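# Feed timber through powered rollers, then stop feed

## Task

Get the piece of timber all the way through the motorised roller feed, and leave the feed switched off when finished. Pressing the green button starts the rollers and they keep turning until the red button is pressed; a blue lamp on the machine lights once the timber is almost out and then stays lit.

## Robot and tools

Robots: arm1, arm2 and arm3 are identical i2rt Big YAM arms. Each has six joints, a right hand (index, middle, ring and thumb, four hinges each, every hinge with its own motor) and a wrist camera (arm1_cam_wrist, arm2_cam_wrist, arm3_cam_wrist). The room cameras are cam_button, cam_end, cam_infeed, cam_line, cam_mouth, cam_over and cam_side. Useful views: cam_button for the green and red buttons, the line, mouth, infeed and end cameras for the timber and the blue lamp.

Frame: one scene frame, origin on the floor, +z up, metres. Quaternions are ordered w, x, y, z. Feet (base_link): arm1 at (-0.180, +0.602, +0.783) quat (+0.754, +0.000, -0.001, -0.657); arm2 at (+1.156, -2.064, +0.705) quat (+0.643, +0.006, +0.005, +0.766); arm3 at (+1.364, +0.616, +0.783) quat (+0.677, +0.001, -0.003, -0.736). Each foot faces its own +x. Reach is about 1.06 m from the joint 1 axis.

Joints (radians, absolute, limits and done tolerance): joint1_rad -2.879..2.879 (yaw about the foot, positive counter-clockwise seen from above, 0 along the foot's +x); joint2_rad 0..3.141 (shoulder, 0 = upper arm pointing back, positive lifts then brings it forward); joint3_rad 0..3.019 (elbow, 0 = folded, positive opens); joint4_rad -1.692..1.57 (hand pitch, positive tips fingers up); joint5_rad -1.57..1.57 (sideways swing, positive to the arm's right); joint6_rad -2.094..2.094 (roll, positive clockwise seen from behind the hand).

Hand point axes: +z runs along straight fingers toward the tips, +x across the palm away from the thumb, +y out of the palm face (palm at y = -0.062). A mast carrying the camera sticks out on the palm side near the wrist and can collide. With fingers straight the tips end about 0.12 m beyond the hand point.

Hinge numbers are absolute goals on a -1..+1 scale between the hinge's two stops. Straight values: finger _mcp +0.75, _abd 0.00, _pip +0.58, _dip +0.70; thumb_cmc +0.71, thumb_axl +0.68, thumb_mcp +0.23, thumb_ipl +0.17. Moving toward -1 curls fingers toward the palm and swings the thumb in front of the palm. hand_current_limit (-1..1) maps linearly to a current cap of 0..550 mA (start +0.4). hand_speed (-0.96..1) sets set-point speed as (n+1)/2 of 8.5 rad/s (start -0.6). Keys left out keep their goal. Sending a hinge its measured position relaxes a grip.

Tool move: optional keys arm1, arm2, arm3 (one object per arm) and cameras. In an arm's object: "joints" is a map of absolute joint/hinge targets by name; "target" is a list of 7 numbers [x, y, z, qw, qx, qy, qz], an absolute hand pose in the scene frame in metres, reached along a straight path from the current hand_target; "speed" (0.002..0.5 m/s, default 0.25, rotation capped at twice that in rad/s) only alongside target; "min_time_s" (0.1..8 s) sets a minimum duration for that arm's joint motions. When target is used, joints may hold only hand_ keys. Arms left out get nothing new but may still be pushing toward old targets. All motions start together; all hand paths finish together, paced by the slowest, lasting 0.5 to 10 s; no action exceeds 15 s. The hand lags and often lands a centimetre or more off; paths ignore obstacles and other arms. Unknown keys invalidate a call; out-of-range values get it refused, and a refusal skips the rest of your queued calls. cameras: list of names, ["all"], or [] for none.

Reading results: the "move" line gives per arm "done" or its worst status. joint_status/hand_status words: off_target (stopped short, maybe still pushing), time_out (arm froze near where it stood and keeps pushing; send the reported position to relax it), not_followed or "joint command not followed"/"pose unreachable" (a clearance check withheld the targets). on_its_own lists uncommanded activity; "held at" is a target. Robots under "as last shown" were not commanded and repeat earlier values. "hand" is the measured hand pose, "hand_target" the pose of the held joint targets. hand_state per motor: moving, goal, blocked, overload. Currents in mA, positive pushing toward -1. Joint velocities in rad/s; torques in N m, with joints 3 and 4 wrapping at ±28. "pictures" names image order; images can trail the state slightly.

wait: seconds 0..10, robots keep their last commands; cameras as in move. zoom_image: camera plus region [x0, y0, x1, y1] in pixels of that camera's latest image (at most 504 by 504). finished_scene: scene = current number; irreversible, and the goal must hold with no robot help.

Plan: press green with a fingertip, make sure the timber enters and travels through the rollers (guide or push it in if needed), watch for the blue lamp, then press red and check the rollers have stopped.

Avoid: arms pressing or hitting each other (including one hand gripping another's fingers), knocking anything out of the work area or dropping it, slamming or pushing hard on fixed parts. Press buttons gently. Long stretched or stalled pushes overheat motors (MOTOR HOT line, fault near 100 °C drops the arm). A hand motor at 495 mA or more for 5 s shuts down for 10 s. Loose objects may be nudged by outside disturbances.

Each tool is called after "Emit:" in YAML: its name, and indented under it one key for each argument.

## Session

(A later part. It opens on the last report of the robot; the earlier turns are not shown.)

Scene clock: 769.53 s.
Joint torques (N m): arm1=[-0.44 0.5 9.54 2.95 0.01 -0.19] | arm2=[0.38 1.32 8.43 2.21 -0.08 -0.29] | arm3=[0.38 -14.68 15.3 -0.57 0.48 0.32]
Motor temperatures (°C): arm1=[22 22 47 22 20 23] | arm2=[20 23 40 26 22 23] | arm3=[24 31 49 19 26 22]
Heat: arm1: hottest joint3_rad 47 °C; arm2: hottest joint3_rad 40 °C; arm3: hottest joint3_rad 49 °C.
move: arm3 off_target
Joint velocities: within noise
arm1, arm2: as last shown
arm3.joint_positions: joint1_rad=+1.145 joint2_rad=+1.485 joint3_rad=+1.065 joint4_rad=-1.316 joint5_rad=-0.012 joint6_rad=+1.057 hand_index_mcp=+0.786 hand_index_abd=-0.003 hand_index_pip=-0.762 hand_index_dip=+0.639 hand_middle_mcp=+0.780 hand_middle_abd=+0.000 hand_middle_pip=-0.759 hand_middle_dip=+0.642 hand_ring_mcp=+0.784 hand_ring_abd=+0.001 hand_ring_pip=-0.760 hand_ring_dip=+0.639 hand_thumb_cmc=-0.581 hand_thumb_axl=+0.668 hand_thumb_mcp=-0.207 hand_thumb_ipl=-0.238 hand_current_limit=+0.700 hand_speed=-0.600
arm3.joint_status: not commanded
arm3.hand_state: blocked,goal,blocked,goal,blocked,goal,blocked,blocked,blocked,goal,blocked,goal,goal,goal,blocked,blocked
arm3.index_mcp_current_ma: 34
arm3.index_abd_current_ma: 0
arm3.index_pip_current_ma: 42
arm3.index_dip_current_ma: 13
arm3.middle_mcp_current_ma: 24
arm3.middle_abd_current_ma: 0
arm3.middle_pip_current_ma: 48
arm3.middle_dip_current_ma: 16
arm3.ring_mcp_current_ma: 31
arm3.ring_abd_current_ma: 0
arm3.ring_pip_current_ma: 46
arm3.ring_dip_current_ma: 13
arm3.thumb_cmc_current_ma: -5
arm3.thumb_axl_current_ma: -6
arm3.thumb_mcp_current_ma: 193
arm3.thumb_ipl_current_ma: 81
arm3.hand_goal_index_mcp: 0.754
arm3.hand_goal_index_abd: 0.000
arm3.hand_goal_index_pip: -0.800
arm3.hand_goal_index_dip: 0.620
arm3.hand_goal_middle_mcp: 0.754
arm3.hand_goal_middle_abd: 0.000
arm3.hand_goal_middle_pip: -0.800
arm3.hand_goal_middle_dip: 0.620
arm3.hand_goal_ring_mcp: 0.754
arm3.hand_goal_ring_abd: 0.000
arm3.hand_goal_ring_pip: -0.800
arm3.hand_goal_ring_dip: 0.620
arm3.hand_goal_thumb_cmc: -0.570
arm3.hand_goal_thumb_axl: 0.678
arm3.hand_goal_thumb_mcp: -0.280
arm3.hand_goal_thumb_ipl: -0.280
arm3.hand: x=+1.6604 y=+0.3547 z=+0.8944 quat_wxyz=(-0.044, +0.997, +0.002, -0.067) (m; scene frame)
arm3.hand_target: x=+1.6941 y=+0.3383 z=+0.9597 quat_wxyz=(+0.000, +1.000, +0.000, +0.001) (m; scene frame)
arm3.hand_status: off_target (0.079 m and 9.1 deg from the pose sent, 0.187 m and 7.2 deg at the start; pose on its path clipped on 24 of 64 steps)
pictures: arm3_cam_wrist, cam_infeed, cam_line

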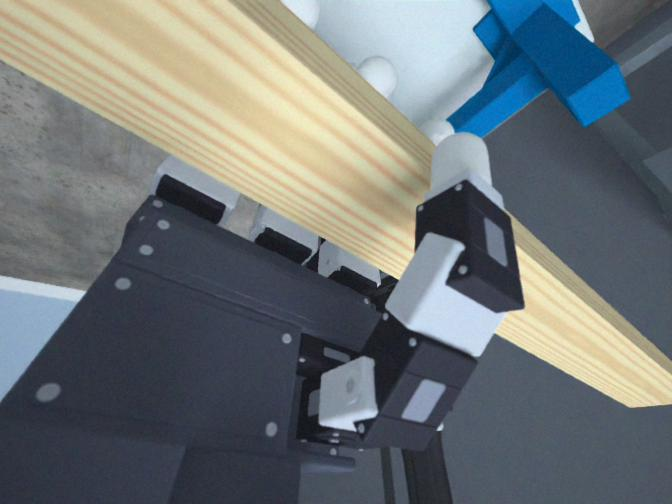

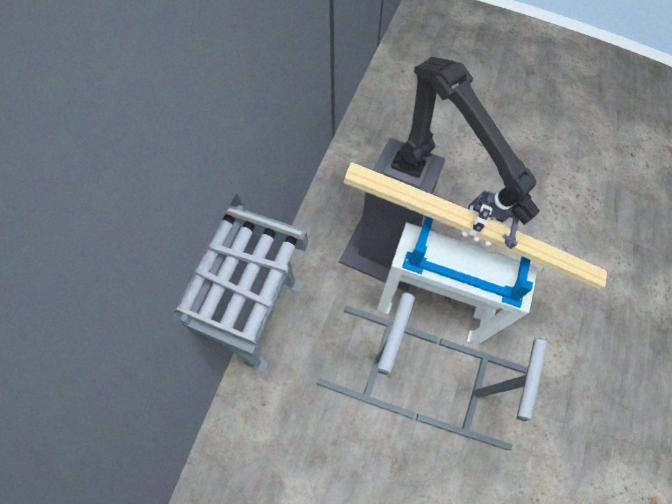

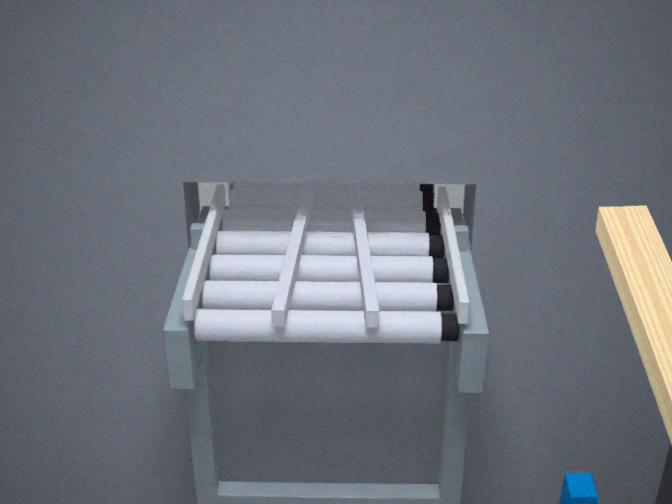

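Emit:
move:
  arm3: {"target": [1.64, 0.31, 0.99, 0.044, 0.997, 0, 0.067], "speed": 0.15}
  cameras: ["cam_infeed"]

Emit:
move:
  arm3: {"target": [1.30, -0.04, 0.97, 0.044, 0.997, 0, 0.067], "speed": 0.2}
  cameras: ["arm3_cam_wrist", "cam_infeed", "cam_line", "cam_mouth"]

Scene clock: 783.70 s.
Joint torques (N m): arm1=[-0.44 0.56 9.54 2.96 0.01 -0.19] | arm2=[-0.03 1.32 8.44 2.52 -0.02 -0.26] | arm3=[-0.56 -12.28 10.66 1.25 0.43 0.05]
Motor temperatures (°C): arm1=[22 22 47 23 20 23] | arm2=[20 23 40 26 22 23] | arm3=[24 32 56 19 26 22]
Heat: arm1: hottest joint3_rad 47 °C; arm2: hottest joint3_rad 40 °C; arm3: hottest joint3_rad 56 °C.
move: arm3 off_target
Joint velocities: within noise
arm1: as last shown
arm2.joint_positions: joint1_rad=+0.185 joint2_rad=+0.628 joint3_rad=+1.361 joint4_rad=-1.175 joint5_rad=+0.056 joint6_rad=+1.105 hand_index_mcp=+0.755 hand_index_abd=+0.001 hand_index_pip=+0.577 hand_index_dip=+0.696 hand_middle_mcp=+0.755 hand_middle_abd=+0.001 hand_middle_pip=+0.577 hand_middle_dip=+0.696 hand_ring_mcp=+0.755 hand_ring_abd=+0.001 hand_ring_pip=+0.577 hand_ring_dip=+0.696 hand_thumb_cmc=+0.715 hand_thumb_axl=+0.677 hand_thumb_mcp=+0.226 hand_thumb_ipl=+0.168 hand_current_limit=+0.400 hand_speed=-0.600
arm2.joint_status: not commanded
arm2.hand_state: goal,goal,goal,goal,goal,goal,goal,goal,goal,goal,goal,goal,goal,goal,goal,goal
arm2.index_mcp_current_ma: 1
arm2.index_abd_current_ma: 0
arm2.index_pip_current_ma: 0
arm2.index_dip_current_ma: 0
arm2.middle_mcp_current_ma: 1
arm2.middle_abd_current_ma: 0
arm2.middle_pip_current_ma: 0
arm2.middle_dip_current_ma: 0
arm2.ring_mcp_current_ma: 1
arm2.ring_abd_current_ma: 0
arm2.ring_pip_current_ma: 0
arm2.ring_dip_current_ma: 0
arm2.thumb_cmc_current_ma: 1
arm2.thumb_axl_current_ma: -1
arm2.thumb_mcp_current_ma: 0
arm2.thumb_ipl_current_ma: 0
arm2.hand_goal_index_mcp: 0.754
arm2.hand_goal_index_abd: 0.000
arm2.hand_goal_index_pip: 0.576
arm2.hand_goal_index_dip: 0.696
arm2.hand_goal_middle_mcp: 0.754
arm2.hand_goal_middle_abd: 0.000
arm2.hand_goal_middle_pip: 0.576
arm2.hand_goal_middle_dip: 0.696
arm2.hand_goal_ring_mcp: 0.754
arm2.hand_goal_ring_abd: 0.000
arm2.hand_goal_ring_pip: 0.576
arm2.hand_goal_ring_dip: 0.696
arm2.hand_goal_thumb_cmc: 0.714
arm2.hand_goal_thumb_axl: 0.678
arm2.hand_goal_thumb_mcp: 0.226
arm2.hand_goal_thumb_ipl: 0.168
arm2.hand: x=+1.1612 y=-1.7807 z=+1.2808 quat_wxyz=(-0.346, +0.325, +0.779, +0.411) (m; scene frame)
arm2.hand_target: x=+1.1627 y=-1.7840 z=+1.2955 quat_wxyz=(-0.355, +0.322, +0.770, +0.421) (m; scene frame)
arm2.hand_status: not commanded
arm3.joint_positions: joint1_rad=+1.017 joint2_rad=+1.281 joint3_rad=+1.017 joint4_rad=-1.269 joint5_rad=-0.017 joint6_rad=+0.944 hand_index_mcp=+0.786 hand_index_abd=-0.002 hand_index_pip=-0.762 hand_index_dip=+0.639 hand_middle_mcp=+0.780 hand_middle_abd=+0.000 hand_middle_pip=-0.759 hand_middle_dip=+0.642 hand_ring_mcp=+0.784 hand_ring_abd=+0.001 hand_ring_pip=-0.760 hand_ring_dip=+0.639 hand_thumb_cmc=-0.581 hand_thumb_axl=+0.668 hand_thumb_mcp=-0.208 hand_thumb_ipl=-0.238 hand_current_limit=+0.700 hand_speed=-0.600
arm3.joint_status: not commanded
arm3.hand_state: blocked,goal,blocked,goal,blocked,goal,blocked,blocked,blocked,goal,blocked,goal,goal,goal,blocked,blocked
arm3.index_mcp_current_ma: 35
arm3.index_abd_current_ma: 0
arm3.index_pip_current_ma: 42
arm3.index_dip_current_ma: 13
arm3.middle_mcp_current_ma: 25
arm3.middle_abd_current_ma: 0
arm3.middle_pip_current_ma: 48
arm3.middle_dip_current_ma: 16
arm3.ring_mcp_current_ma: 32
arm3.ring_abd_current_ma: 0
arm3.ring_pip_current_ma: 46
arm3.ring_dip_current_ma: 13
arm3.thumb_cmc_current_ma: -5
arm3.thumb_axl_current_ma: -6
arm3.thumb_mcp_current_ma: 191
arm3.thumb_ipl_current_ma: 81
arm3.hand_goal_index_mcp: 0.754
arm3.hand_goal_index_abd: 0.000
arm3.hand_goal_index_pip: -0.800
arm3.hand_goal_index_dip: 0.620
arm3.hand_goal_middle_mcp: 0.754
arm3.hand_goal_middle_abd: 0.000
arm3.hand_goal_middle_pip: -0.800
arm3.hand_goal_middle_dip: 0.620
arm3.hand_goal_ring_mcp: 0.754
arm3.hand_goal_ring_abd: 0.000
arm3.hand_goal_ring_pip: -0.800
arm3.hand_goal_ring_dip: 0.620
arm3.hand_goal_thumb_cmc: -0.570
arm3.hand_goal_thumb_axl: 0.678
arm3.hand_goal_thumb_mcp: -0.280
arm3.hand_goal_thumb_ipl: -0.280
arm3.hand: x=+1.6280 y=+0.3214 z=+0.9504 quat_wxyz=(+0.006, +1.000, -0.004, +0.022) (m; scene frame)
arm3.hand_target: x=+1.6383 y=+0.3112 z=+0.9900 quat_wxyz=(+0.044, +0.997, +0.000, +0.067) (m; scene frame)
arm3.hand_status: off_target (0.043 m and 6.7 deg from the pose sent, 0.108 m and 18.3 deg at the start)
pictures: cam_infeed

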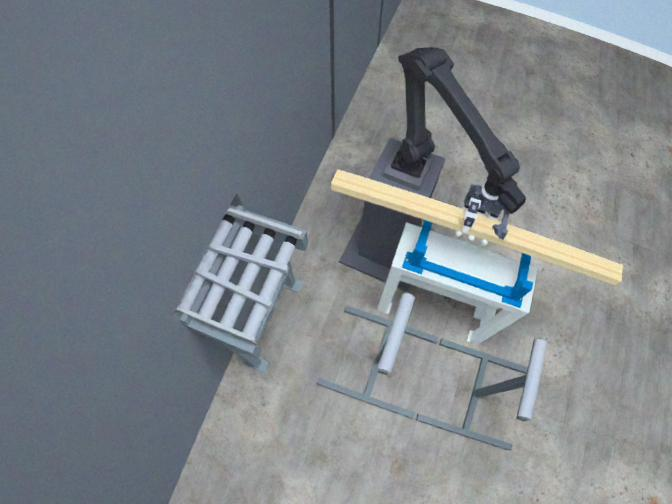

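Scene clock: 791.23 s.
Joint torques (N m): arm1=[-0.44 0.56 9.54 2.95 0.01 -0.19] | arm2=[-0.21 0.97 8.42 2.48 -0.05 -0.24] | arm3=[-0.56 -19.25 16.49 0.01 -0.55 -0.01]
Motor temperatures (°C): arm1=[22 22 47 23 20 23] | arm2=[20 23 40 26 22 23] | arm3=[23 32 58 19 25 22]
Heat: arm1: hottest joint3_rad 47 °C; arm2: hottest joint3_rad 40 °C; arm3: hottest joint3_rad 58 °C.
move: arm3 off_target
Joint velocities: within noise
arm1, arm2: as last shown
arm3.joint_positions: joint1_rad=-0.025 joint2_rad=+1.819 joint3_rad=+1.471 joint4_rad=-1.319 joint5_rad=-0.123 joint6_rad=-0.091 hand_index_mcp=+0.786 hand_index_abd=-0.002 hand_index_pip=-0.762 hand_index_dip=+0.639 hand_middle_mcp=+0.781 hand_middle_abd=+0.000 hand_middle_pip=-0.759 hand_middle_dip=+0.642 hand_ring_mcp=+0.784 hand_ring_abd=+0.002 hand_ring_pip=-0.758 hand_ring_dip=+0.639 hand_thumb_cmc=-0.581 hand_thumb_axl=+0.668 hand_thumb_mcp=-0.208 hand_thumb_ipl=-0.238 hand_current_limit=+0.700 hand_speed=-0.600
arm3.joint_status: not commanded
arm3.hand_state: blocked,goal,blocked,goal,blocked,goal,blocked,blocked,blocked,goal,blocked,goal,goal,goal,blocked,blocked
arm3.index_mcp_current_ma: 35
arm3.index_abd_current_ma: 0
arm3.index_pip_current_ma: 42
arm3.index_dip_current_ma: 13
arm3.middle_mcp_current_ma: 26
arm3.middle_abd_current_ma: 0
arm3.middle_pip_current_ma: 48
arm3.middle_dip_current_ma: 16
arm3.ring_mcp_current_ma: 32
arm3.ring_abd_current_ma: 0
arm3.ring_pip_current_ma: 49
arm3.ring_dip_current_ma: 13
arm3.thumb_cmc_current_ma: -5
arm3.thumb_axl_current_ma: -6
arm3.thumb_mcp_current_ma: 191
arm3.thumb_ipl_current_ma: 81
arm3.hand_goal_index_mcp: 0.754
arm3.hand_goal_index_abd: 0.000
arm3.hand_goal_index_pip: -0.800
arm3.hand_goal_index_dip: 0.620
arm3.hand_goal_middle_mcp: 0.754
arm3.hand_goal_middle_abd: 0.000
arm3.hand_goal_middle_pip: -0.800
arm3.hand_goal_middle_dip: 0.620
arm3.hand_goal_ring_mcp: 0.754
arm3.hand_goal_ring_abd: 0.000
arm3.hand_goal_ring_pip: -0.800
arm3.hand_goal_ring_dip: 0.620
arm3.hand_goal_thumb_cmc: -0.570
arm3.hand_goal_thumb_axl: 0.678
arm3.hand_goal_thumb_mcp: -0.280
arm3.hand_goal_thumb_ipl: -0.280
arm3.hand: x=+1.3048 y=+0.0168 z=+0.8800 quat_wxyz=(-0.040, +0.997, -0.011, +0.069) (m; scene frame)
arm3.hand_target: x=+1.3011 y=-0.0257 z=+0.9664 quat_wxyz=(+0.045, +0.997, +0.000, +0.066) (m; scene frame)
arm3.hand_status: off_target (0.107 m and 9.7 deg from the pose sent, 0.488 m and 6.7 deg at the start; pose on its path clipped on 187 of 226 steps)
pictures: arm3_cam_wrist, cam_infeed, cam_line, cam_mouth

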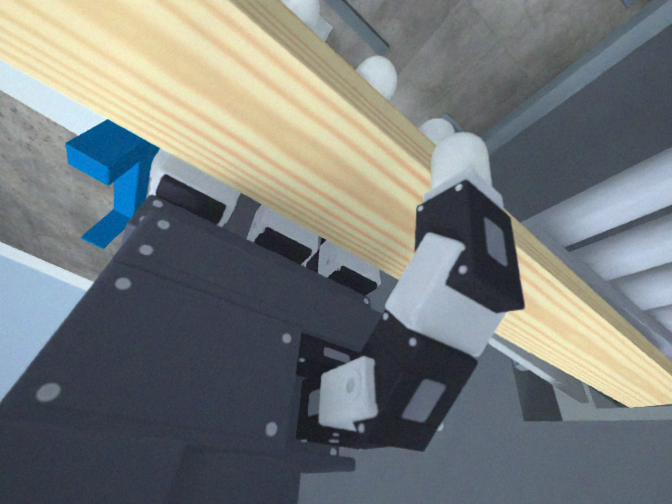

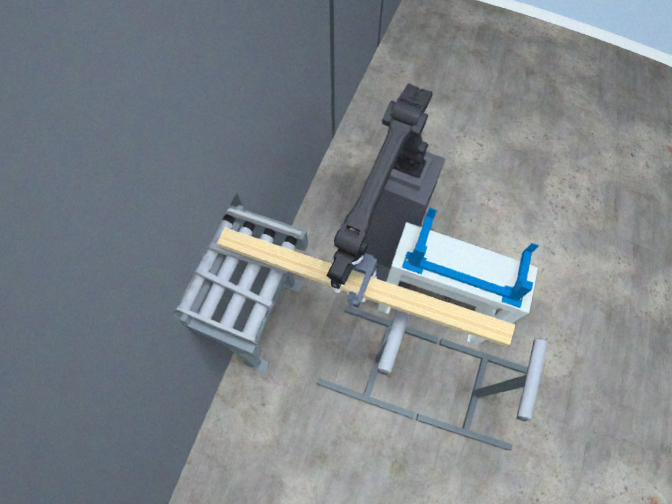

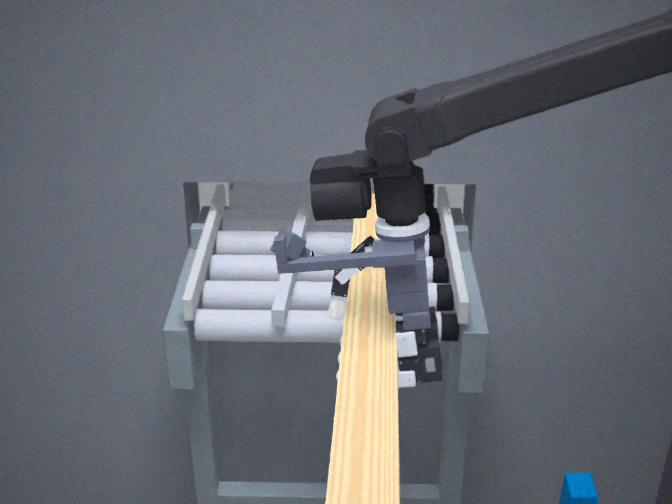

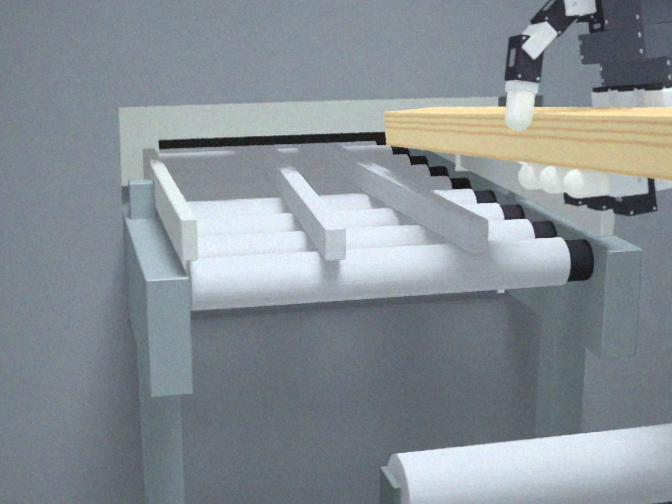

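Emit:
move:
  arm3: {"target": [1.20, -0.127, 0.945, 0.085, 0.996, 0, 0.005], "speed": 0.15}
  cameras: ["arm3_cam_wrist", "cam_infeed", "cam_line", "cam_mouth"]

Scene clock: 808.17 s.
Joint torques (N m): arm1=[-0.44 0.56 9.54 2.96 0.01 -0.19] | arm2=[-0.56 1.14 8.53 2.54 -0.08 -0.28] | arm3=[-0.79 -22.36 14.61 1.28 -0.39 0.03]
Motor temperatures (°C): arm1=[22 22 48 23 20 23] | arm2=[20 23 41 26 22 23] | arm3=[23 32 66 19 25 22]
Heat: arm1: hottest joint3_rad 48 °C; arm2: hottest joint3_rad 41 °C; arm3: hottest joint3_rad 66 °C.
move: arm3 off_target
Joint velocities: within noise
arm1, arm2: as last shown
arm3.joint_positions: joint1_rad=-0.128 joint2_rad=+1.977 joint3_rad=+1.473 joint4_rad=-1.084 joint5_rad=-0.029 joint6_rad=-0.203 hand_index_mcp=+0.786 hand_index_abd=-0.002 hand_index_pip=-0.762 hand_index_dip=+0.639 hand_middle_mcp=+0.781 hand_middle_abd=+0.000 hand_middle_pip=-0.759 hand_middle_dip=+0.642 hand_ring_mcp=+0.784 hand_ring_abd=+0.002 hand_ring_pip=-0.758 hand_ring_dip=+0.639 hand_thumb_cmc=-0.581 hand_thumb_axl=+0.668 hand_thumb_mcp=-0.208 hand_thumb_ipl=-0.238 hand_current_limit=+0.700 hand_speed=-0.600
arm3.joint_status: not commanded
arm3.hand_state: blocked,goal,blocked,goal,blocked,goal,blocked,blocked,blocked,goal,blocked,goal,goal,goal,blocked,blocked
arm3.index_mcp_current_ma: 35
arm3.index_abd_current_ma: 0
arm3.index_pip_current_ma: 42
arm3.index_dip_current_ma: 13
arm3.middle_mcp_current_ma: 26
arm3.middle_abd_current_ma: 0
arm3.middle_pip_current_ma: 48
arm3.middle_dip_current_ma: 16
arm3.ring_mcp_current_ma: 32
arm3.ring_abd_current_ma: 0
arm3.ring_pip_current_ma: 49
arm3.ring_dip_current_ma: 13
arm3.thumb_cmc_current_ma: -5
arm3.thumb_axl_current_ma: -6
arm3.thumb_mcp_current_ma: 191
arm3.thumb_ipl_current_ma: 81
arm3.hand_goal_index_mcp: 0.754
arm3.hand_goal_index_abd: 0.000
arm3.hand_goal_index_pip: -0.800
arm3.hand_goal_index_dip: 0.620
arm3.hand_goal_middle_mcp: 0.754
arm3.hand_goal_middle_abd: 0.000
arm3.hand_goal_middle_pip: -0.800
arm3.hand_goal_middle_dip: 0.620
arm3.hand_goal_ring_mcp: 0.754
arm3.hand_goal_ring_abd: 0.000
arm3.hand_goal_ring_pip: -0.800
arm3.hand_goal_ring_dip: 0.620
arm3.hand_goal_thumb_cmc: -0.570
arm3.hand_goal_thumb_axl: 0.678
arm3.hand_goal_thumb_mcp: -0.280
arm3.hand_goal_thumb_ipl: -0.280
arm3.hand: x=+1.2271 y=-0.0219 z=+0.8022 quat_wxyz=(-0.003, +1.000, -0.004, +0.019) (m; scene frame)
arm3.hand_target: x=+1.2138 y=-0.0706 z=+0.8857 quat_wxyz=(+0.085, +0.996, +0.000, +0.004) (m; scene frame)
arm3.hand_status: off_target (0.179 m and 10.3 deg from the pose sent, 0.190 m and 16.2 deg at the start; pose on its path clipped on 55 of 59 steps)
pictures: arm3_cam_wrist, cam_infeed, cam_line, cam_mouth

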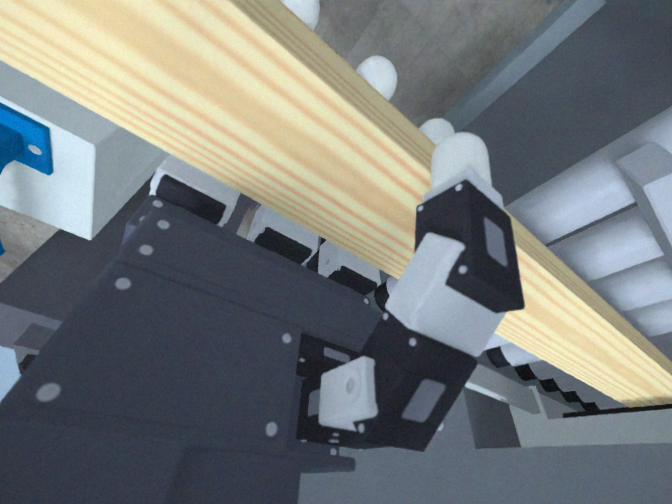

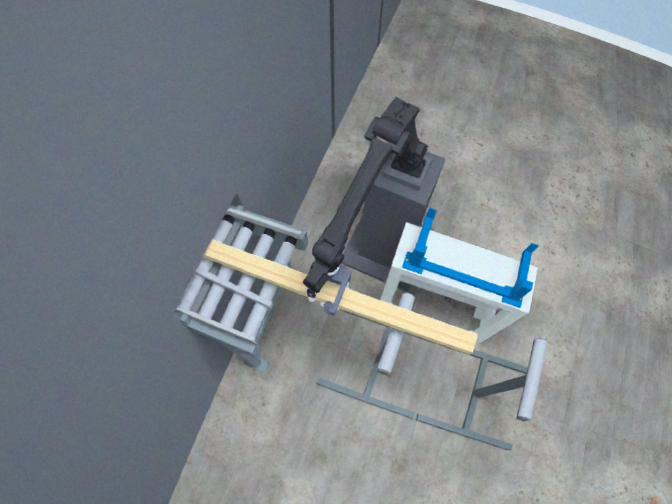

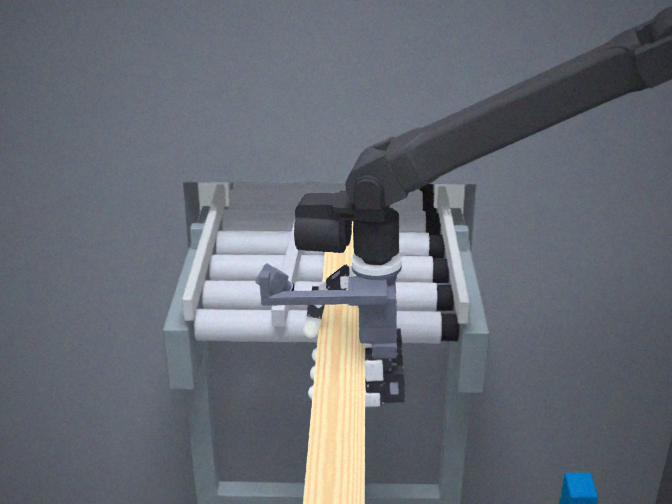

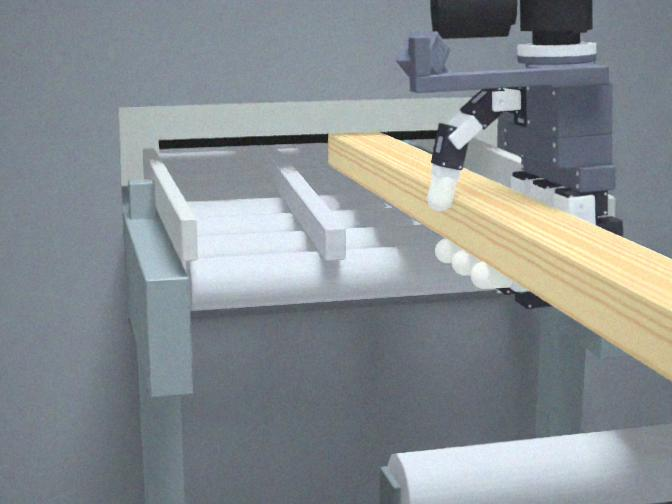

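Emit:
move:
  arm3: {"target": [1.19, -0.135, 0.90, 0.085, 0.996, 0, -0.01], "speed": 0.15}
  cameras: ["cam_line", "cam_mouth", "arm3_cam_wrist"]

Scene clock: 815.93 s.
Joint torques (N m): arm1=[-0.44 0.5 9.54 2.93 0.01 -0.19] | arm2=[-0.26 0.67 8.47 2.25 -0.05 -0.26] | arm3=[-1.08 -22.18 14.69 1.2 -0.52 0.11]
Motor temperatures (°C): arm1=[22 22 48 23 20 23] | arm2=[20 23 41 26 22 23] | arm3=[23 32 67 19 25 22]
Heat: arm1: hottest joint3_rad 48 °C; arm2: hottest joint3_rad 41 °C; arm3: hottest joint3_rad 67 °C.
move: arm3 off_target
Joint velocities: within noise
arm1.joint_positions: joint1_rad=-0.288 joint2_rad=+0.584 joint3_rad=+1.318 joint4_rad=-1.023 joint5_rad=+0.037 joint6_rad=+1.119 hand_index_mcp=+0.755 hand_index_abd=+0.001 hand_index_pip=+0.577 hand_index_dip=+0.696 hand_middle_mcp=+0.755 hand_middle_abd=+0.001 hand_middle_pip=+0.577 hand_middle_dip=+0.696 hand_ring_mcp=+0.755 hand_ring_abd=+0.001 hand_ring_pip=+0.577 hand_ring_dip=+0.696 hand_thumb_cmc=+0.715 hand_thumb_axl=+0.677 hand_thumb_mcp=+0.225 hand_thumb_ipl=+0.168 hand_current_limit=+0.400 hand_speed=-0.600
arm1.joint_status: not commanded
arm1.hand_state: goal,goal,goal,goal,goal,goal,goal,goal,goal,goal,goal,goal,goal,goal,goal,goal
arm1.index_mcp_current_ma: 6
arm1.index_abd_current_ma: 3
arm1.index_pip_current_ma: 4
arm1.index_dip_current_ma: 0
arm1.middle_mcp_current_ma: 6
arm1.middle_abd_current_ma: 3
arm1.middle_pip_current_ma: 4
arm1.middle_dip_current_ma: 0
arm1.ring_mcp_current_ma: 6
arm1.ring_abd_current_ma: 4
arm1.ring_pip_current_ma: 4
arm1.ring_dip_current_ma: 0
arm1.thumb_cmc_current_ma: 4
arm1.thumb_axl_current_ma: -4
arm1.thumb_mcp_current_ma: -4
arm1.thumb_ipl_current_ma: -2
arm1.hand_goal_index_mcp: 0.754
arm1.hand_goal_index_abd: 0.000
arm1.hand_goal_index_pip: 0.576
arm1.hand_goal_index_dip: 0.696
arm1.hand_goal_middle_mcp: 0.754
arm1.hand_goal_middle_abd: 0.000
arm1.hand_goal_middle_pip: 0.576
arm1.hand_goal_middle_dip: 0.696
arm1.hand_goal_ring_mcp: 0.754
arm1.hand_goal_ring_abd: 0.000
arm1.hand_goal_ring_pip: 0.576
arm1.hand_goal_ring_dip: 0.696
arm1.hand_goal_thumb_cmc: 0.714
arm1.hand_goal_thumb_axl: 0.678
arm1.hand_goal_thumb_mcp: 0.226
arm1.hand_goal_thumb_ipl: 0.168
arm1.hand: x=-0.3142 y=+0.3541 z=+1.3818 quat_wxyz=(+0.536, +0.638, -0.485, +0.266) (m; scene frame)
arm1.hand_target: x=-0.3137 y=+0.3576 z=+1.3979 quat_wxyz=(+0.552, +0.627, -0.477, +0.274) (m; scene frame)
arm1.hand_status: not commanded
arm2: as last shown
arm3.joint_positions: joint1_rad=-0.129 joint2_rad=+2.035 joint3_rad=+1.479 joint4_rad=-1.020 joint5_rad=+0.005 joint6_rad=-0.220 hand_index_mcp=+0.786 hand_index_abd=-0.002 hand_index_pip=-0.766 hand_index_dip=+0.637 hand_middle_mcp=+0.788 hand_middle_abd=+0.000 hand_middle_pip=-0.759 hand_middle_dip=+0.642 hand_ring_mcp=+0.796 hand_ring_abd=+0.011 hand_ring_pip=-0.754 hand_ring_dip=+0.639 hand_thumb_cmc=-0.584 hand_thumb_axl=+0.665 hand_thumb_mcp=-0.208 hand_thumb_ipl=-0.238 hand_current_limit=+0.700 hand_speed=-0.600
arm3.joint_status: not commanded
arm3.hand_state: blocked,goal,blocked,goal,blocked,goal,blocked,blocked,blocked,goal,blocked,goal,goal,goal,blocked,blocked
arm3.index_mcp_current_ma: 35
arm3.index_abd_current_ma: 0
arm3.index_pip_current_ma: 35
arm3.index_dip_current_ma: 11
arm3.middle_mcp_current_ma: 37
arm3.middle_abd_current_ma: 0
arm3.middle_pip_current_ma: 48
arm3.middle_dip_current_ma: 16
arm3.ring_mcp_current_ma: 55
arm3.ring_abd_current_ma: 4
arm3.ring_pip_current_ma: 57
arm3.ring_dip_current_ma: 13
arm3.thumb_cmc_current_ma: -8
arm3.thumb_axl_current_ma: -10
arm3.thumb_mcp_current_ma: 191
arm3.thumb_ipl_current_ma: 81
arm3.hand_goal_index_mcp: 0.754
arm3.hand_goal_index_abd: 0.000
arm3.hand_goal_index_pip: -0.800
arm3.hand_goal_index_dip: 0.620
arm3.hand_goal_middle_mcp: 0.754
arm3.hand_goal_middle_abd: 0.000
arm3.hand_goal_middle_pip: -0.800
arm3.hand_goal_middle_dip: 0.620
arm3.hand_goal_ring_mcp: 0.754
arm3.hand_goal_ring_abd: 0.000
arm3.hand_goal_ring_pip: -0.800
arm3.hand_goal_ring_dip: 0.620
arm3.hand_goal_thumb_cmc: -0.570
arm3.hand_goal_thumb_axl: 0.678
arm3.hand_goal_thumb_mcp: -0.280
arm3.hand_goal_thumb_ipl: -0.280
arm3.hand: x=+1.2199 y=-0.0317 z=+0.7734 quat_wxyz=(-0.001, +1.000, +0.004, +0.001) (m; scene frame)
arm3.hand_target: x=+1.2038 y=-0.0838 z=+0.8541 quat_wxyz=(+0.085, +0.996, +0.001, -0.011) (m; scene frame)
arm3.hand_status: off_target (0.166 m and 10.0 deg from the pose sent, 0.154 m and 10.7 deg at the start; pose on its path clipped on 39 of 40 steps)
pictures: arm3_cam_wrist, cam_line, cam_mouth

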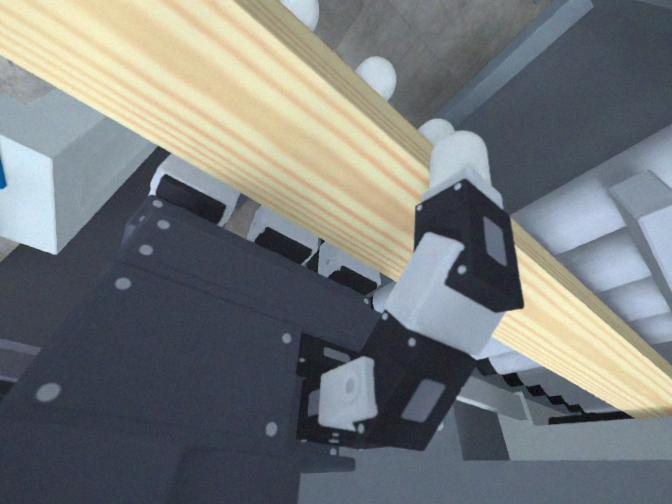

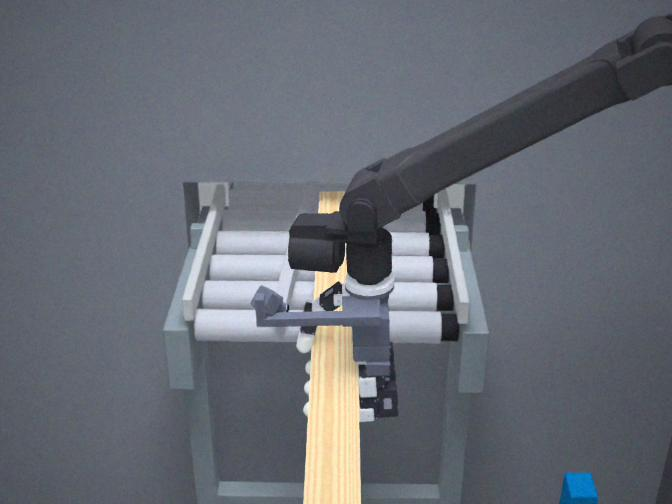

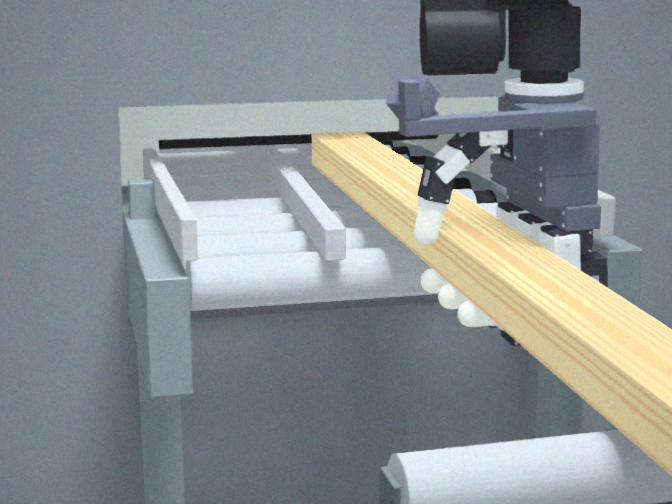

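Emit:
move:
  arm3: {"joints": {"joint2_rad": 2.05, "joint3_rad": 1.78, "joint4_rad": -1.09}, "min_time_s": 1.5}
  cameras: ["cam_line", "cam_mouth", "cam_infeed"]

Scene clock: 842.97 s.
Joint torques (N m): arm1=[-0.44 0.56 9.54 2.95 0.01 -0.19] | arm2=[0.44 0.67 8.42 2.45 -0.08 -0.25] | arm3=[-0.62 -24.53 15.54 0.58 -0.22 0.07]
Motor temperatures (°C): arm1=[22 22 48 23 20 23] | arm2=[20 23 41 26 22 23] | arm3=[23 38 71 19 24 22]
Heat: arm1: hottest joint3_rad 48 °C; arm2: hottest joint3_rad 41 °C; arm3: hottest joint3_rad 71 °C.
move: arm3 time_out
Joint velocities: within noise
arm1, arm2: as last shown
arm3.joint_positions: joint1_rad=-0.135 joint2_rad=+2.110 joint3_rad=+1.658 joint4_rad=-1.093 joint5_rad=-0.005 joint6_rad=-0.213 hand_index_mcp=+0.787 hand_index_abd=-0.002 hand_index_pip=-0.764 hand_index_dip=+0.639 hand_middle_mcp=+0.788 hand_middle_abd=+0.000 hand_middle_pip=-0.759 hand_middle_dip=+0.642 hand_ring_mcp=+0.795 hand_ring_abd=+0.010 hand_ring_pip=-0.754 hand_ring_dip=+0.638 hand_thumb_cmc=-0.583 hand_thumb_axl=+0.666 hand_thumb_mcp=-0.208 hand_thumb_ipl=-0.238 hand_current_limit=+0.700 hand_speed=-0.600
arm3.joint_status: joint3_rad time_out (moved +0.179 of +0.301); the others done
arm3.hand_state: blocked,goal,blocked,goal,blocked,goal,blocked,blocked,blocked,goal,blocked,goal,goal,goal,blocked,blocked
arm3.index_mcp_current_ma: 37
arm3.index_abd_current_ma: 0
arm3.index_pip_current_ma: 37
arm3.index_dip_current_ma: 13
arm3.middle_mcp_current_ma: 37
arm3.middle_abd_current_ma: 0
arm3.middle_pip_current_ma: 48
arm3.middle_dip_current_ma: 16
arm3.ring_mcp_current_ma: 53
arm3.ring_abd_current_ma: 3
arm3.ring_pip_current_ma: 57
arm3.ring_dip_current_ma: 12
arm3.thumb_cmc_current_ma: -7
arm3.thumb_axl_current_ma: -8
arm3.thumb_mcp_current_ma: 191
arm3.thumb_ipl_current_ma: 81
arm3.hand_goal_index_mcp: 0.754
arm3.hand_goal_index_abd: 0.000
arm3.hand_goal_index_pip: -0.800
arm3.hand_goal_index_dip: 0.620
arm3.hand_goal_middle_mcp: 0.754
arm3.hand_goal_middle_abd: 0.000
arm3.hand_goal_middle_pip: -0.800
arm3.hand_goal_middle_dip: 0.620
arm3.hand_goal_ring_mcp: 0.754
arm3.hand_goal_ring_abd: 0.000
arm3.hand_goal_ring_pip: -0.800
arm3.hand_goal_ring_dip: 0.620
arm3.hand_goal_thumb_cmc: -0.570
arm3.hand_goal_thumb_axl: 0.678
arm3.hand_goal_thumb_mcp: -0.280
arm3.hand_goal_thumb_ipl: -0.280
arm3.on_its_own: joint3_rad reads +1.658 and still pushes toward +1.770 since a time_out
arm3.hand: x=+1.2067 y=-0.0793 z=+0.7931 quat_wxyz=(+0.015, +1.000, -0.002, +0.002) (m; scene frame)
arm3.hand_target: x=+1.1942 y=-0.1244 z=+0.8892 quat_wxyz=(+0.101, +0.995, +0.001, -0.014) (m; scene frame)
arm3.hand_status: not commanded
pictures: cam_infeed, cam_line, cam_mouth

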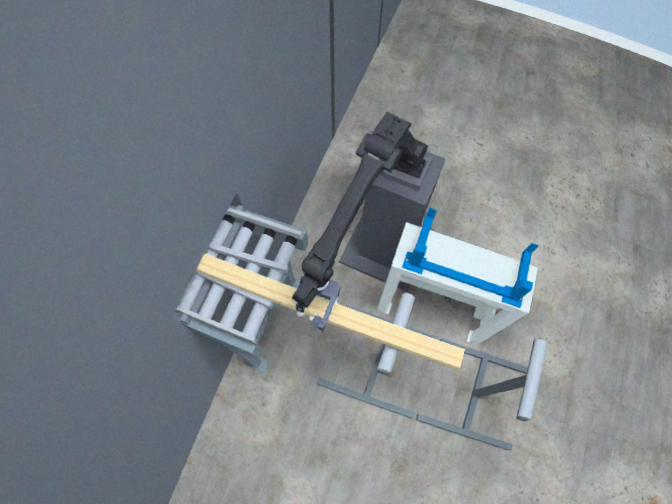

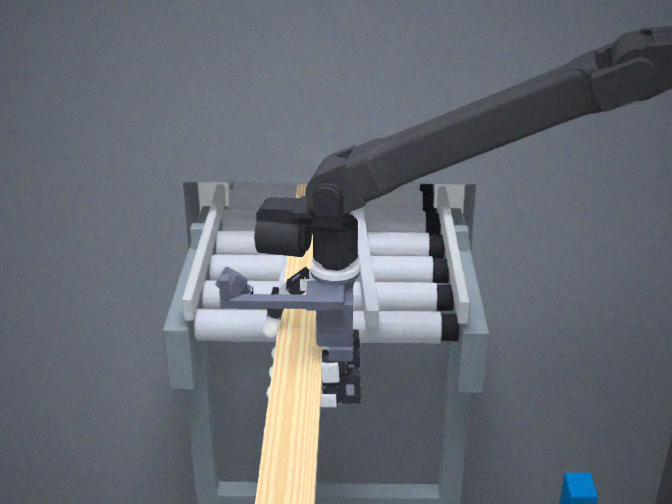

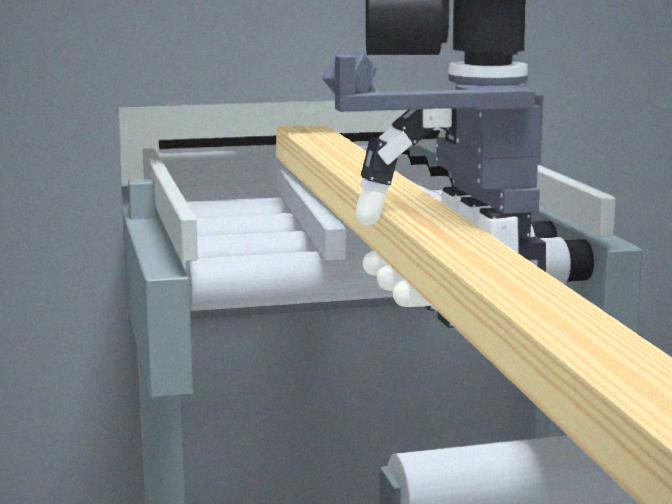

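Emit:
move:
  arm3: {"joints": {"joint2_rad": 2.05, "joint3_rad": 1.64, "joint4_rad": -0.96}, "min_time_s": 1.5}
  cameras: ["cam_line", "cam_mouth", "cam_infeed"]

Scene clock: 854.67 s.
Joint torques (N m): arm1=[-0.44 0.56 9.54 2.95 0.01 -0.19] | arm2=[0.44 0.73 8.46 2.37 -0.05 -0.3] | arm3=[-0.5 -24.47 9.05 1.85 -0.49 0.09]
Motor temperatures (°C): arm1=[22 22 48 23 20 23] | arm2=[20 23 41 26 22 23] | arm3=[23 39 71 19 23 22]
Heat: arm1: hottest joint3_rad 48 °C; arm2: hottest joint3_rad 41 °C; arm3: hottest joint3_rad 71 °C.
move: arm3 done
Joint velocities: within noise
arm1, arm2: as last shown
arm3.joint_positions: joint1_rad=-0.135 joint2_rad=+2.110 joint3_rad=+1.617 joint4_rad=-0.992 joint5_rad=+0.003 joint6_rad=-0.215 hand_index_mcp=+0.787 hand_index_abd=-0.002 hand_index_pip=-0.765 hand_index_dip=+0.638 hand_middle_mcp=+0.787 hand_middle_abd=+0.000 hand_middle_pip=-0.759 hand_middle_dip=+0.641 hand_ring_mcp=+0.794 hand_ring_abd=+0.010 hand_ring_pip=-0.755 hand_ring_dip=+0.636 hand_thumb_cmc=-0.583 hand_thumb_axl=+0.666 hand_thumb_mcp=-0.208 hand_thumb_ipl=-0.238 hand_current_limit=+0.700 hand_speed=-0.600
arm3.joint_status: all done
arm3.hand_state: blocked,goal,blocked,goal,blocked,goal,blocked,blocked,blocked,goal,blocked,goal,goal,goal,blocked,blocked
arm3.index_mcp_current_ma: 37
arm3.index_abd_current_ma: 0
arm3.index_pip_current_ma: 36
arm3.index_dip_current_ma: 12
arm3.middle_mcp_current_ma: 37
arm3.middle_abd_current_ma: 0
arm3.middle_pip_current_ma: 48
arm3.middle_dip_current_ma: 16
arm3.ring_mcp_current_ma: 50
arm3.ring_abd_current_ma: 3
arm3.ring_pip_current_ma: 56
arm3.ring_dip_current_ma: 10
arm3.thumb_cmc_current_ma: -7
arm3.thumb_axl_current_ma: -8
arm3.thumb_mcp_current_ma: 191
arm3.thumb_ipl_current_ma: 81
arm3.hand_goal_index_mcp: 0.754
arm3.hand_goal_index_abd: 0.000
arm3.hand_goal_index_pip: -0.800
arm3.hand_goal_index_dip: 0.620
arm3.hand_goal_middle_mcp: 0.754
arm3.hand_goal_middle_abd: 0.000
arm3.hand_goal_middle_pip: -0.800
arm3.hand_goal_middle_dip: 0.620
arm3.hand_goal_ring_mcp: 0.754
arm3.hand_goal_ring_abd: 0.000
arm3.hand_goal_ring_pip: -0.800
arm3.hand_goal_ring_dip: 0.620
arm3.hand_goal_thumb_cmc: -0.570
arm3.hand_goal_thumb_axl: 0.678
arm3.hand_goal_thumb_mcp: -0.280
arm3.hand_goal_thumb_ipl: -0.280
arm3.hand: x=+1.2040 y=-0.0863 z=+0.7853 quat_wxyz=(+0.044, +0.999, -0.001, -0.008) (m; scene frame)
arm3.hand_target: x=+1.1981 y=-0.1081 z=+0.8424 quat_wxyz=(+0.101, +0.995, +0.001, -0.014) (m; scene frame)
arm3.hand_status: not commanded
pictures: cam_infeed, cam_line, cam_mouth

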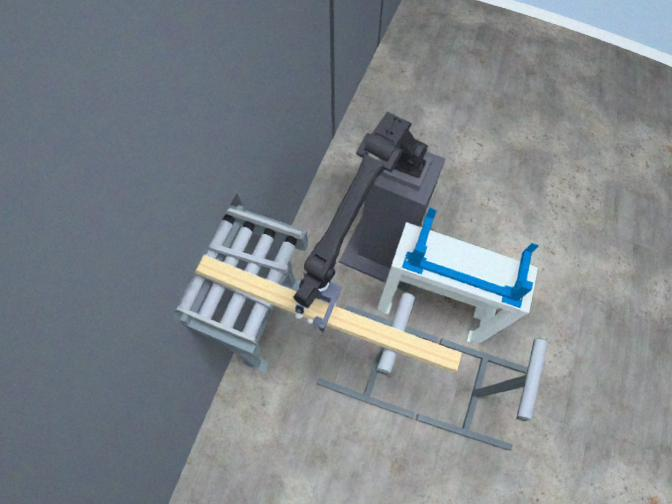

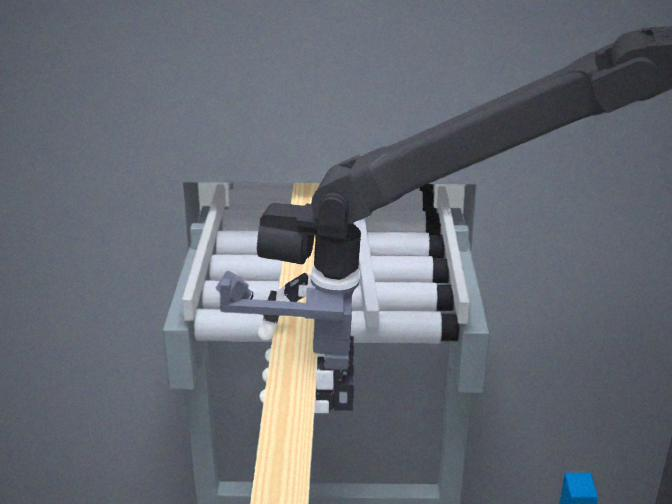

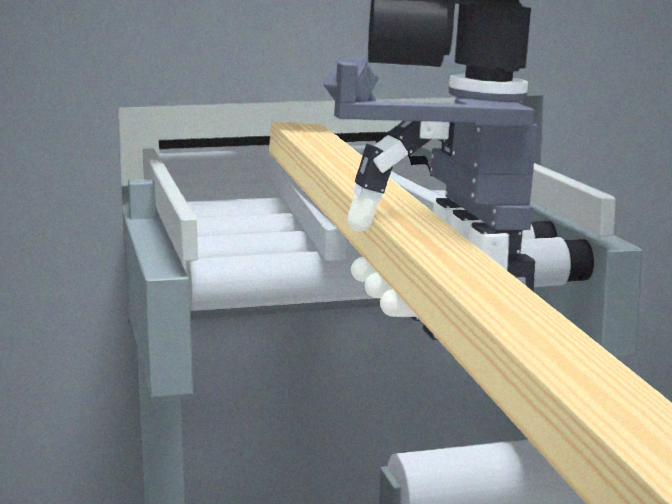

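Emit:
move:
  arm3: {"joints": {"joint1_rad": -0.115, "joint2_rad": 2.05, "joint3_rad": 1.50, "joint4_rad": -0.98}, "min_time_s": 1.5}
  cameras: ["cam_line", "cam_mouth", "cam_infeed", "arm3_cam_wrist"]

Scene clock: 915.90 s.
Joint torques (N m): arm1=[-0.44 0.56 9.52 2.95 0.01 -0.19] | arm2=[0.21 1.44 8.47 2.29 -0.04 -0.25] | arm3=[0.79 -22.42 6.23 0.34 -0.13 0.05]
Motor temperatures (°C): arm1=[22 22 49 23 20 23] | arm2=[20 23 41 26 22 23] | arm3=[23 43 51 19 23 22]
Heat: arm1: hottest joint3_rad 49 °C; arm2: hottest joint3_rad 41 °C; arm3: hottest joint3_rad 51 °C.
move: arm3 done
Joint velocities: within noise
arm1, arm2: as last shown
arm3.joint_positions: joint1_rad=-0.128 joint2_rad=+2.094 joint3_rad=+1.509 joint4_rad=-0.976 joint5_rad=-0.008 joint6_rad=-0.212 hand_index_mcp=+0.788 hand_index_abd=-0.002 hand_index_pip=-0.768 hand_index_dip=+0.636 hand_middle_mcp=+0.785 hand_middle_abd=+0.000 hand_middle_pip=-0.763 hand_middle_dip=+0.639 hand_ring_mcp=+0.787 hand_ring_abd=+0.003 hand_ring_pip=-0.761 hand_ring_dip=+0.635 hand_thumb_cmc=-0.574 hand_thumb_axl=+0.674 hand_thumb_mcp=-0.207 hand_thumb_ipl=-0.235 hand_current_limit=+0.700 hand_speed=-0.600
arm3.joint_status: all done
arm3.hand_state: blocked,goal,blocked,goal,blocked,goal,blocked,goal,blocked,goal,blocked,goal,goal,goal,blocked,blocked
arm3.index_mcp_current_ma: 38
arm3.index_abd_current_ma: 0
arm3.index_pip_current_ma: 32
arm3.index_dip_current_ma: 10
arm3.middle_mcp_current_ma: 32
arm3.middle_abd_current_ma: 0
arm3.middle_pip_current_ma: 40
arm3.middle_dip_current_ma: 13
arm3.ring_mcp_current_ma: 36
arm3.ring_abd_current_ma: 0
arm3.ring_pip_current_ma: 44
arm3.ring_dip_current_ma: 9
arm3.thumb_cmc_current_ma: -1
arm3.thumb_axl_current_ma: -1
arm3.thumb_mcp_current_ma: 192
arm3.thumb_ipl_current_ma: 90
arm3.hand_goal_index_mcp: 0.754
arm3.hand_goal_index_abd: 0.000
arm3.hand_goal_index_pip: -0.800
arm3.hand_goal_index_dip: 0.620
arm3.hand_goal_middle_mcp: 0.754
arm3.hand_goal_middle_abd: 0.000
arm3.hand_goal_middle_pip: -0.800
arm3.hand_goal_middle_dip: 0.620
arm3.hand_goal_ring_mcp: 0.754
arm3.hand_goal_ring_abd: 0.000
arm3.hand_goal_ring_pip: -0.800
arm3.hand_goal_ring_dip: 0.620
arm3.hand_goal_thumb_cmc: -0.570
arm3.hand_goal_thumb_axl: 0.678
arm3.hand_goal_thumb_mcp: -0.280
arm3.hand_goal_thumb_ipl: -0.280
arm3.hand: x=+1.2192 y=-0.0473 z=+0.7509 quat_wxyz=(+0.007, +1.000, +0.001, +0.005) (m; scene frame)
arm3.hand_target: x=+1.2286 y=-0.0511 z=+0.7761 quat_wxyz=(+0.023, +1.000, +0.013, +0.004) (m; scene frame)
arm3.hand_status: not commanded
pictures: arm3_cam_wrist, cam_infeed, cam_line, cam_mouth

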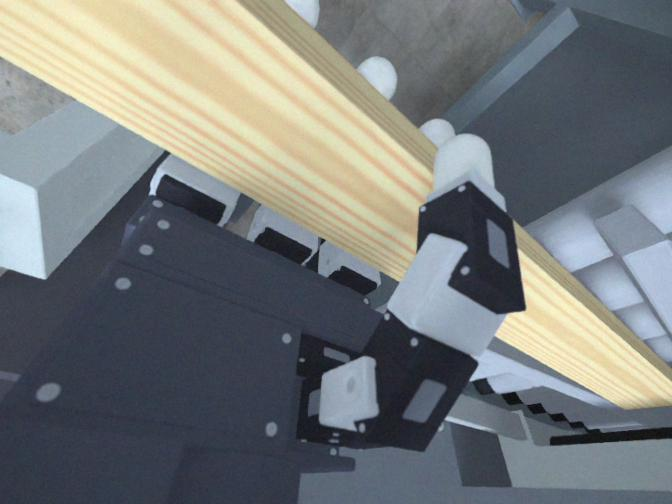

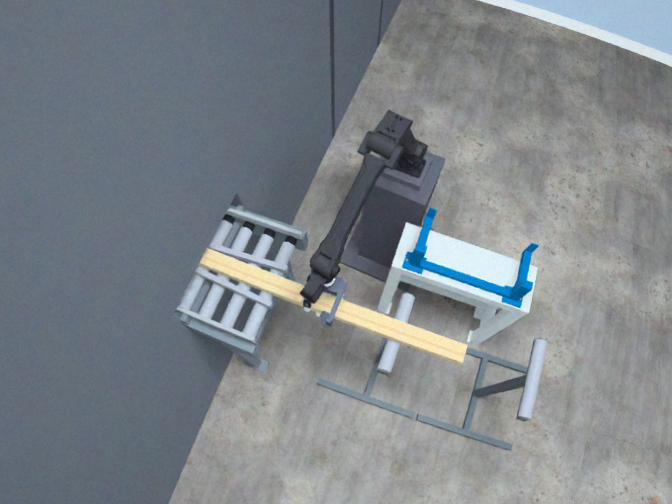

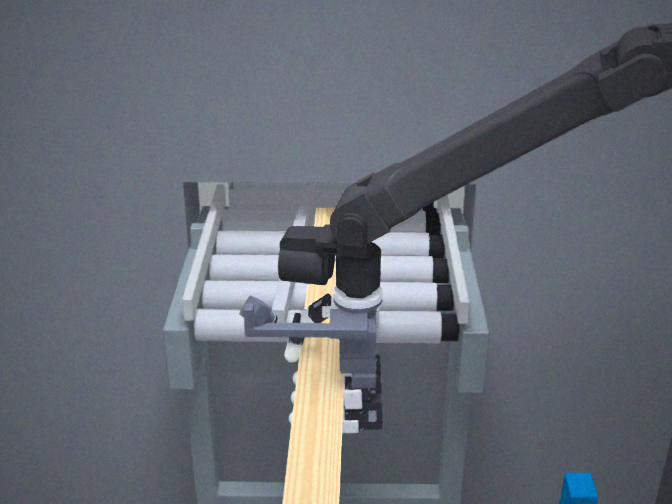

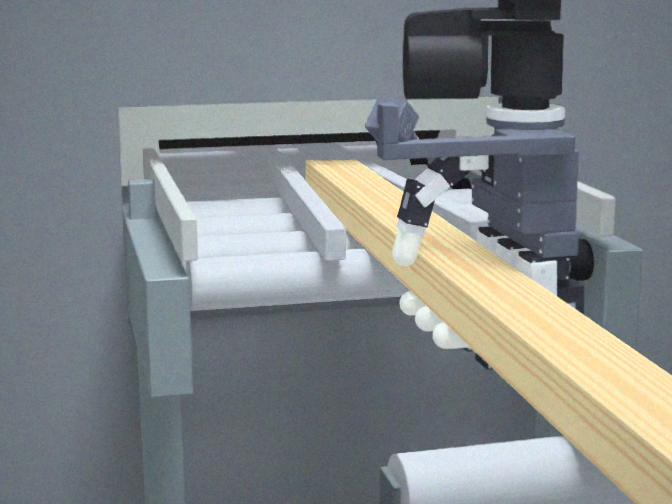

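Emit:
move:
  arm3: {"joints": {"joint1_rad": -0.095, "joint2_rad": 2.065, "joint3_rad": 1.45, "joint4_rad": -0.95}, "min_time_s": 1.2}
  cameras: ["cam_line", "cam_mouth", "cam_infeed"]

Scene clock: 926.37 s.
Joint torques (N m): arm1=[-0.44 0.56 9.54 2.95 0.01 -0.19] | arm2=[-0.15 0.91 8.46 2.4 -0.03 -0.29] | arm3=[1.49 -19.96 5.16 0.36 -0.29 0.05]
Motor temperatures (°C): arm1=[22 22 49 23 20 23] | arm2=[20 23 41 26 22 23] | arm3=[23 41 50 19 22 22]
Heat: arm1: hottest joint3_rad 49 °C; arm2: hottest joint3_rad 41 °C; arm3: hottest joint3_rad 50 °C.
move: arm3 done
Joint velocities: within noise
arm1, arm2: as last shown
arm3.joint_positions: joint1_rad=-0.116 joint2_rad=+2.083 joint3_rad=+1.472 joint4_rad=-0.946 joint5_rad=-0.003 joint6_rad=-0.212 hand_index_mcp=+0.788 hand_index_abd=-0.002 hand_index_pip=-0.768 hand_index_dip=+0.636 hand_middle_mcp=+0.784 hand_middle_abd=+0.000 hand_middle_pip=-0.766 hand_middle_dip=+0.638 hand_ring_mcp=+0.784 hand_ring_abd=+0.002 hand_ring_pip=-0.766 hand_ring_dip=+0.635 hand_thumb_cmc=-0.570 hand_thumb_axl=+0.678 hand_thumb_mcp=-0.207 hand_thumb_ipl=-0.235 hand_current_limit=+0.700 hand_speed=-0.600
arm3.joint_status: all done
arm3.hand_state: blocked,goal,blocked,goal,blocked,goal,blocked,goal,blocked,goal,blocked,goal,goal,goal,blocked,blocked
arm3.index_mcp_current_ma: 38
arm3.index_abd_current_ma: 0
arm3.index_pip_current_ma: 32
arm3.index_dip_current_ma: 10
arm3.middle_mcp_current_ma: 32
arm3.middle_abd_current_ma: 0
arm3.middle_pip_current_ma: 35
arm3.middle_dip_current_ma: 12
arm3.ring_mcp_current_ma: 31
arm3.ring_abd_current_ma: 0
arm3.ring_pip_current_ma: 35
arm3.ring_dip_current_ma: 9
arm3.thumb_cmc_current_ma: 0
arm3.thumb_axl_current_ma: 0
arm3.thumb_mcp_current_ma: 192
arm3.thumb_ipl_current_ma: 90
arm3.hand_goal_index_mcp: 0.754
arm3.hand_goal_index_abd: 0.000
arm3.hand_goal_index_pip: -0.800
arm3.hand_goal_index_dip: 0.620
arm3.hand_goal_middle_mcp: 0.754
arm3.hand_goal_middle_abd: 0.000
arm3.hand_goal_middle_pip: -0.800
arm3.hand_goal_middle_dip: 0.620
arm3.hand_goal_ring_mcp: 0.754
arm3.hand_goal_ring_abd: 0.000
arm3.hand_goal_ring_pip: -0.800
arm3.hand_goal_ring_dip: 0.620
arm3.hand_goal_thumb_cmc: -0.570
arm3.hand_goal_thumb_axl: 0.678
arm3.hand_goal_thumb_mcp: -0.280
arm3.hand_goal_thumb_ipl: -0.280
arm3.hand: x=+1.2277 y=-0.0417 z=+0.7467 quat_wxyz=(+0.010, +1.000, +0.007, +0.003) (m; scene frame)
arm3.hand_target: x=+1.2452 y=-0.0364 z=+0.7487 quat_wxyz=(+0.006, +1.000, +0.023, +0.007) (m; scene frame)
arm3.hand_status: not commanded
pictures: cam_infeed, cam_line, cam_mouth

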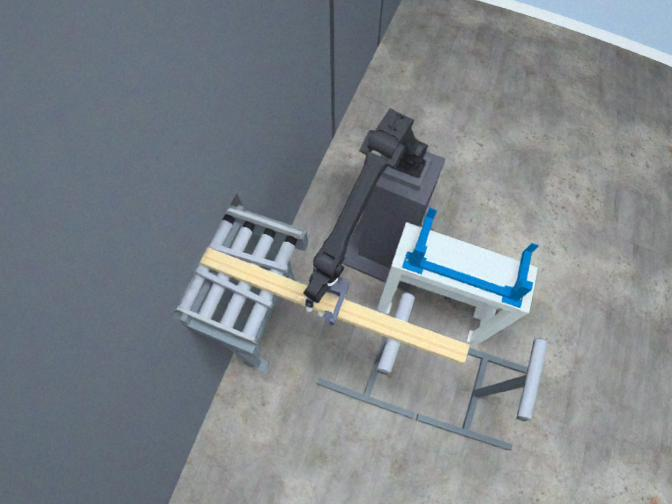

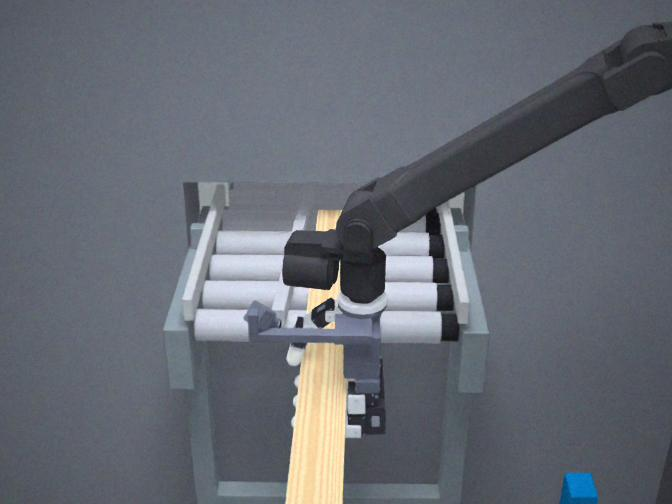

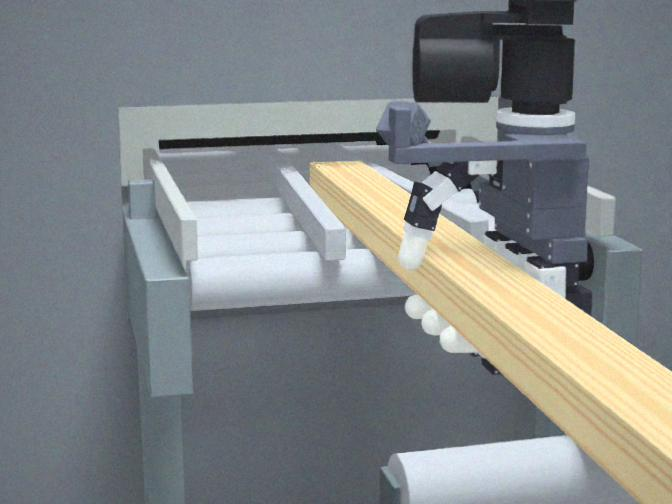

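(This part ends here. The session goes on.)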